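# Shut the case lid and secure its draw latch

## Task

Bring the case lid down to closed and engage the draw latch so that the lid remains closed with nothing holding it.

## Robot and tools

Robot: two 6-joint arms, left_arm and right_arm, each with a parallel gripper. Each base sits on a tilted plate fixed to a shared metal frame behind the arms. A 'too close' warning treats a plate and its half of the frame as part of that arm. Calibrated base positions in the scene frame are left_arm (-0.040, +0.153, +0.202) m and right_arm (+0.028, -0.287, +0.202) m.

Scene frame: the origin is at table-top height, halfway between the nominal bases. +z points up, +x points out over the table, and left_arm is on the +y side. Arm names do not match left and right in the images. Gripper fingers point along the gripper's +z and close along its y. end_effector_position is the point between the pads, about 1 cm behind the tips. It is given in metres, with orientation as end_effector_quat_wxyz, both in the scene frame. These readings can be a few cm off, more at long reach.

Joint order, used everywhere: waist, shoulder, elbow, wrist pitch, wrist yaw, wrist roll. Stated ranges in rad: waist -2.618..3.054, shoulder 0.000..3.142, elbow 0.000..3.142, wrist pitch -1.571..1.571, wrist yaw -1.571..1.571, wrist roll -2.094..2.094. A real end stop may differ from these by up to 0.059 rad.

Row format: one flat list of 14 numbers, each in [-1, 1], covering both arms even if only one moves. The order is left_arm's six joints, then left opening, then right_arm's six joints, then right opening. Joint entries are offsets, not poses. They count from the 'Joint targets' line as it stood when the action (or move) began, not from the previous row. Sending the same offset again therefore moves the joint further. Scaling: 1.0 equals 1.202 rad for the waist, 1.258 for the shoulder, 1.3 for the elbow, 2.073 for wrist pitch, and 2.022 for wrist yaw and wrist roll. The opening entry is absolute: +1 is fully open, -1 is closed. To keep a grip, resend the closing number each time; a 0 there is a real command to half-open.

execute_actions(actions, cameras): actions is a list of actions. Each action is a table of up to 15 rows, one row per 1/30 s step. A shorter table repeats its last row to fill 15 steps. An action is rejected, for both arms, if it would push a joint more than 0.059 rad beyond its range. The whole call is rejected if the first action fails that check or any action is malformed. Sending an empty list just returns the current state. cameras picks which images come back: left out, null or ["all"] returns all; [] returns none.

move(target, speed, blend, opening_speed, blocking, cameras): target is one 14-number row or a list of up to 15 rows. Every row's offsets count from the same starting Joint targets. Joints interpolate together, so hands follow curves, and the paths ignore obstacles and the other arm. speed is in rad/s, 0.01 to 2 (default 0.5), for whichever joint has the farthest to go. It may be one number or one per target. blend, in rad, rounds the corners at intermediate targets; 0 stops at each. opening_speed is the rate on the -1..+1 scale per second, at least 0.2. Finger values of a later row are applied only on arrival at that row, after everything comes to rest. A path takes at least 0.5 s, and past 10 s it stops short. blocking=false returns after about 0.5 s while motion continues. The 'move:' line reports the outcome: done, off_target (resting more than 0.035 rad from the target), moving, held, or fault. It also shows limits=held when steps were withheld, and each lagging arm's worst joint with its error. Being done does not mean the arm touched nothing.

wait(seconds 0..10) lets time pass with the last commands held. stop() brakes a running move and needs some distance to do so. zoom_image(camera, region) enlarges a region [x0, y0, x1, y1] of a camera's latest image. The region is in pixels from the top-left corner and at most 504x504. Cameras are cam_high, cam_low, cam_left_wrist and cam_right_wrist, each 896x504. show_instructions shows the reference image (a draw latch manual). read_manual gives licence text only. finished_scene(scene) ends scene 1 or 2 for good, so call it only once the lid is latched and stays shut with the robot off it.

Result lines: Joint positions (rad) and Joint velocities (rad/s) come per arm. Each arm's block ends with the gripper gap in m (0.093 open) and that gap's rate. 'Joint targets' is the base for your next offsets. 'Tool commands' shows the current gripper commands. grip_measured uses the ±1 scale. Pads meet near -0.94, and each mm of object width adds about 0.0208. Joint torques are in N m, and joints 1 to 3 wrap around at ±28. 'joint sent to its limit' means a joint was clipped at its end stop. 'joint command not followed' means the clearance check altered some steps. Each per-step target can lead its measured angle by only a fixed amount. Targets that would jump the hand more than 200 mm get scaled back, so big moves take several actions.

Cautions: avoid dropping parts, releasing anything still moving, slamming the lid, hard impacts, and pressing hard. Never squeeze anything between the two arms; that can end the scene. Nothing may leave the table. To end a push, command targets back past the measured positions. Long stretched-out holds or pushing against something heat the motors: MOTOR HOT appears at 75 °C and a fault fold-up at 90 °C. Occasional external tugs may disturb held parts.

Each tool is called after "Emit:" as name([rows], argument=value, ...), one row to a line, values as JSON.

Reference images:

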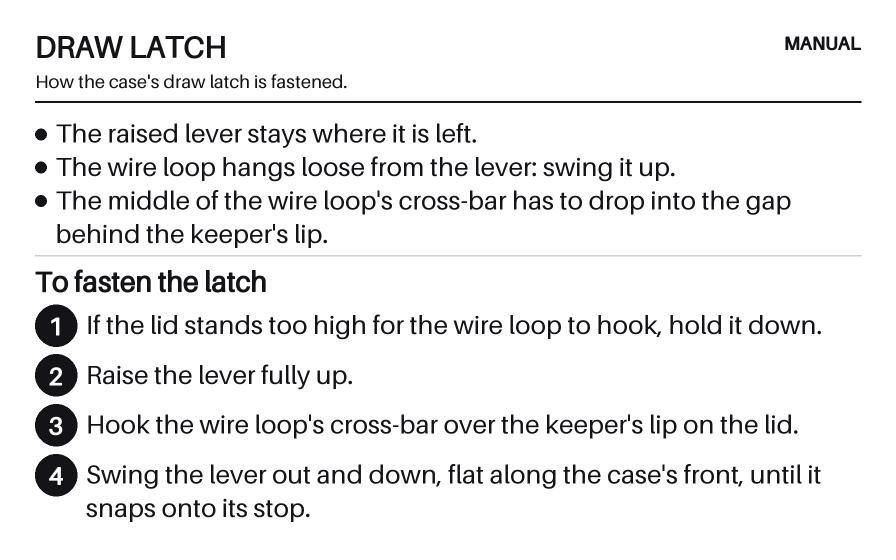

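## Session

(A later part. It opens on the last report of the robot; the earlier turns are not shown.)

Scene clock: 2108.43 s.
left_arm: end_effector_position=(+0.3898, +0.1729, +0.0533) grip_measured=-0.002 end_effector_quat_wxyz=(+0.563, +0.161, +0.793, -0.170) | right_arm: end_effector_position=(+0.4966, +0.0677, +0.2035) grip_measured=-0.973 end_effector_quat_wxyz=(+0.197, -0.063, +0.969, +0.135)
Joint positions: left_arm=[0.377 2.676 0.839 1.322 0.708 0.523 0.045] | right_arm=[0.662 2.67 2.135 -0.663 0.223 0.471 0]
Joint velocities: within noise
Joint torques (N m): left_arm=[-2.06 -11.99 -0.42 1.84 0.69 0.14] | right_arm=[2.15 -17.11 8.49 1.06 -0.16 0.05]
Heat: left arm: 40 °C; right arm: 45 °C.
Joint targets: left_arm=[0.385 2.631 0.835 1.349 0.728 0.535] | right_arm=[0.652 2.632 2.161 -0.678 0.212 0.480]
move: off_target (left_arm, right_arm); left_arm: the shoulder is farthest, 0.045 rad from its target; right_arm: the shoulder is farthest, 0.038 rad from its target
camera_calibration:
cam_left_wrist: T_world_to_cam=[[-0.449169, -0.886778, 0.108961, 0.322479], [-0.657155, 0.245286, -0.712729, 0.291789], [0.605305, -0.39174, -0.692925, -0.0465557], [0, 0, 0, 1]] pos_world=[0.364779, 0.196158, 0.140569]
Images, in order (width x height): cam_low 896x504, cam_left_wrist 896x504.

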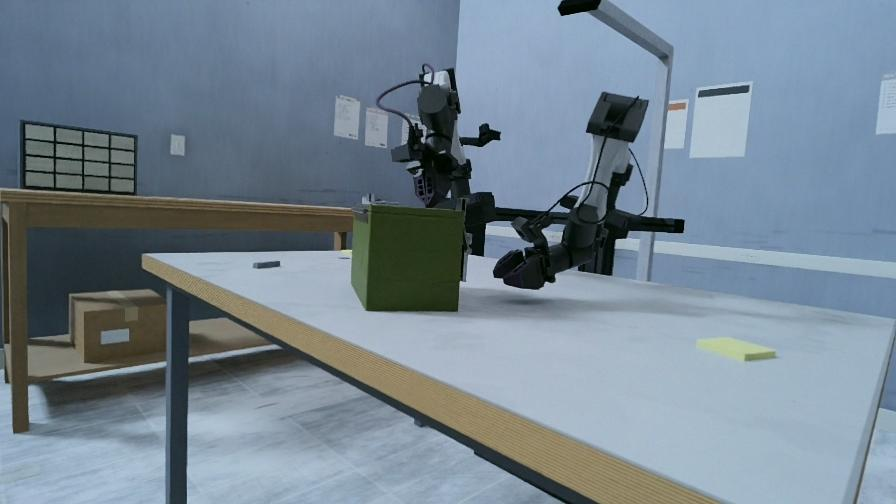

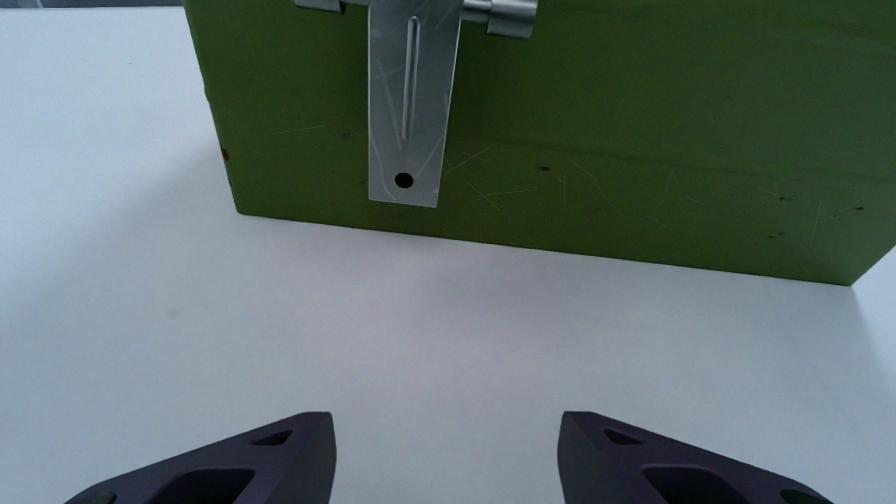

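Emit:
move([
  [-0.0957,0.0882,0.1762,-0.0478,-0.0549,-0.017,-1,0,0,0,0,0,0,-1],
  [-0.1356,0.1121,0.25,-0.0646,-0.0757,-0.027,-1,0,0,0,0,0,0,-1],
], speed=[0.3,0.1], cameras=["cam_left_wrist","cam_low"])

Emit:
zoom_image(camera="cam_low", region=[430, 190, 530, 290])

Scene clock: 2130.57 s.
left_arm: end_effector_position=(+0.4693, +0.1530, +0.0582) grip_measured=-0.982 end_effector_quat_wxyz=(+0.595, +0.184, +0.769, -0.142) | right_arm: end_effector_position=(+0.4966, +0.0677, +0.2035) grip_measured=-0.973 end_effector_quat_wxyz=(+0.197, -0.063, +0.969, +0.135)
Joint positions: left_arm=[0.254 2.755 1.13 1.233 0.608 0.493 0] | right_arm=[0.662 2.67 2.135 -0.663 0.223 0.471 0]
Joint velocities: within noise
Joint torques (N m): left_arm=[-6.69 -7.86 3.69 1.53 0 -0.11] | right_arm=[2.11 -17.21 8.7 1.13 -0.22 0.03]
Heat: left arm: 49 °C; right arm: 57 °C.
Joint targets: left_arm=[0.222 2.772 1.160 1.215 0.575 0.480] | right_arm=[0.652 2.632 2.161 -0.677 0.212 0.480]
move: off_target (right_arm); right_arm: the shoulder is farthest, 0.038 rad from its target
camera_calibration:
cam_left_wrist: T_world_to_cam=[[-0.457031, -0.889232, 0.0197207, 0.349281], [-0.586908, 0.28484, -0.757895, 0.316064], [0.668328, -0.357956, -0.652078, -0.136192], [0, 0, 0, 1]] pos_world=[0.436153, 0.171814, 0.143848]
Images, in order (width x height): cam_low 896x504, cam_left_wrist 896x504.

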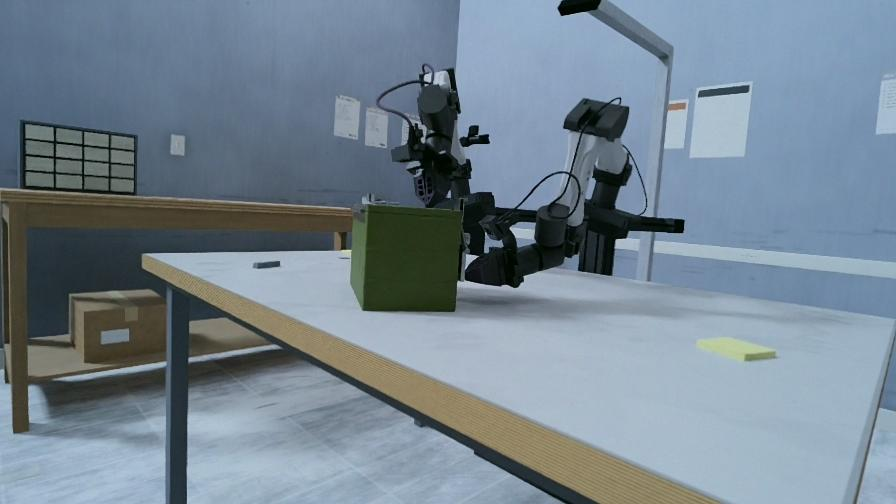

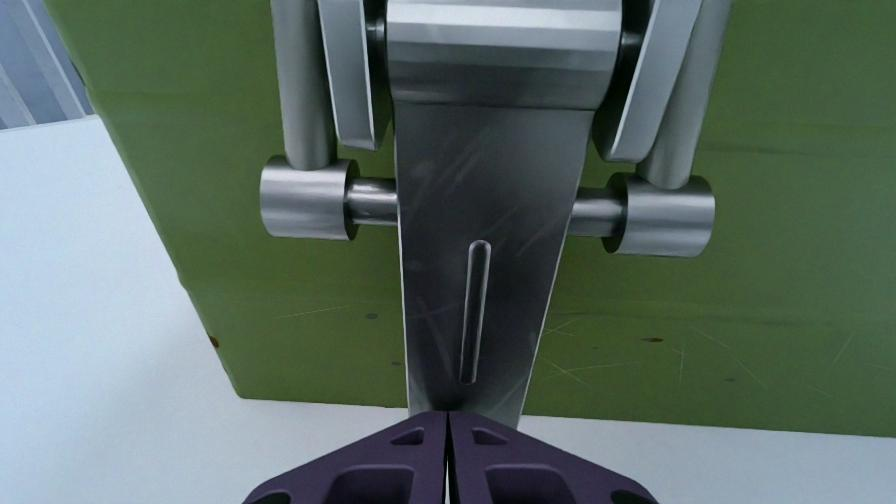

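Scaled by 5.040 from the camera's 896x504 image, which has a finer 1280x720 frame.

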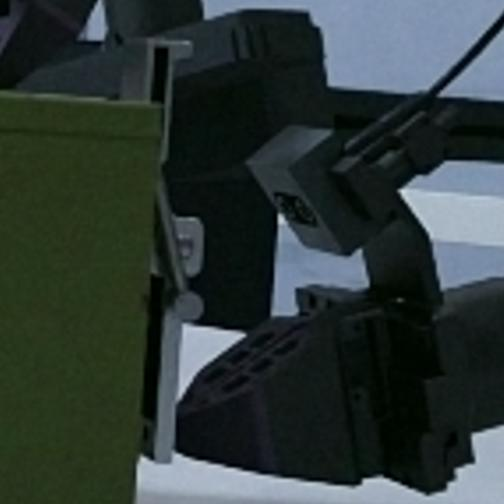

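Emit:
move([
  [0.1356,-0.1321,-0.27,0.0746,0.0757,0.027,-1,0,-0.15,0.05,0,0,0,-1],
], speed=0.35, cameras=["cam_left_wrist","cam_low","cam_right_wrist"])

Emit:
zoom_image(camera="cam_low", region=[430, 190, 530, 290])

Scene clock: 2135.97 s.
left_arm: end_effector_position=(+0.3890, +0.1746, +0.0626) grip_measured=-0.982 end_effector_quat_wxyz=(+0.570, +0.163, +0.789, -0.164) | right_arm: end_effector_position=(+0.5319, +0.0568, +0.3394) grip_measured=-0.973 end_effector_quat_wxyz=(+0.295, -0.032, +0.934, +0.201)
Joint positions: left_arm=[0.377 2.651 0.814 1.342 0.708 0.523 0] | right_arm=[0.662 2.478 2.204 -0.67 0.223 0.471 0]
Joint velocities: within noise
Joint torques (N m): left_arm=[-2.02 -11.92 -0.4 1.84 0.69 0.15] | right_arm=[2.33 -16.47 8.84 1.57 -0.19 0.06]
Heat: left arm: 48 °C; right arm: 59 °C.
Joint targets: left_arm=[0.385 2.606 0.809 1.370 0.728 0.535] | right_arm=[0.652 2.443 2.226 -0.677 0.212 0.480]
move: off_target (left_arm); left_arm: the shoulder is farthest, 0.045 rad from its target
camera_calibration:
cam_left_wrist: T_world_to_cam=[[-0.447501, -0.88929, 0.0943719, 0.323361], [-0.645202, 0.247985, -0.722646, 0.292988], [0.61924, -0.384274, -0.684745, -0.0461816], [0, 0, 0, 1]] pos_world=[0.362338, 0.197158, 0.149588]
cam_right_wrist: T_world_to_cam=[[0.17721, -0.910273, -0.374166, 0.0867465], [-0.971612, -0.101264, -0.213812, 0.636407], [0.156738, 0.401434, -0.902377, 0.280578], [0, 0, 0, 1]] pos_world=[0.558991, 0.0307746, 0.421717]
Images, in order (width x height): cam_low 896x504, cam_left_wrist 896x504, cam_right_wrist 896x504.

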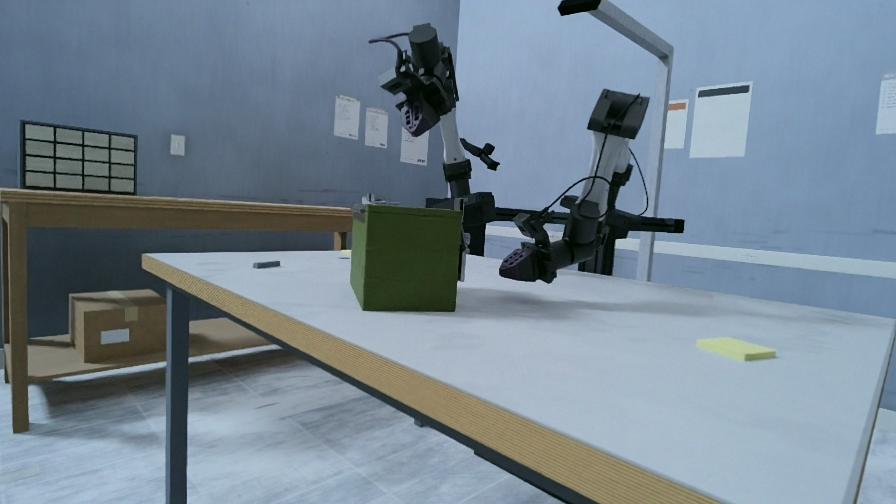

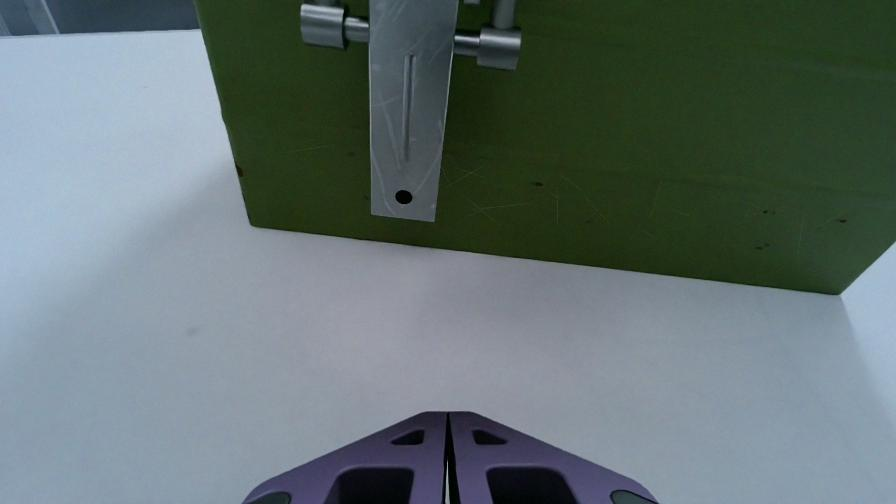

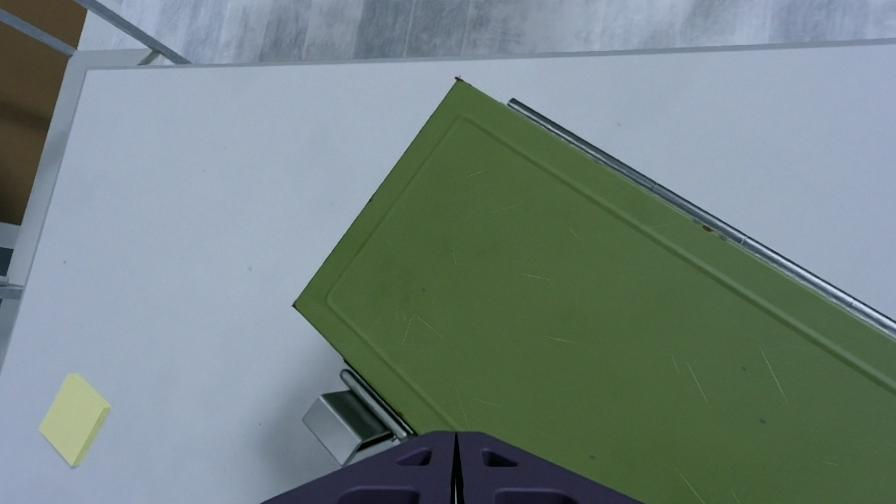

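Scaled by 5.040 from the camera's 896x504 image, which has a finer 1280x720 frame.

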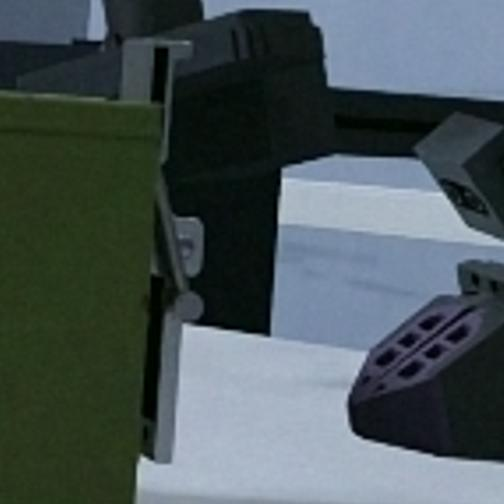

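Emit:
finished_scene(scene=2)

The scene is finished: the task was done.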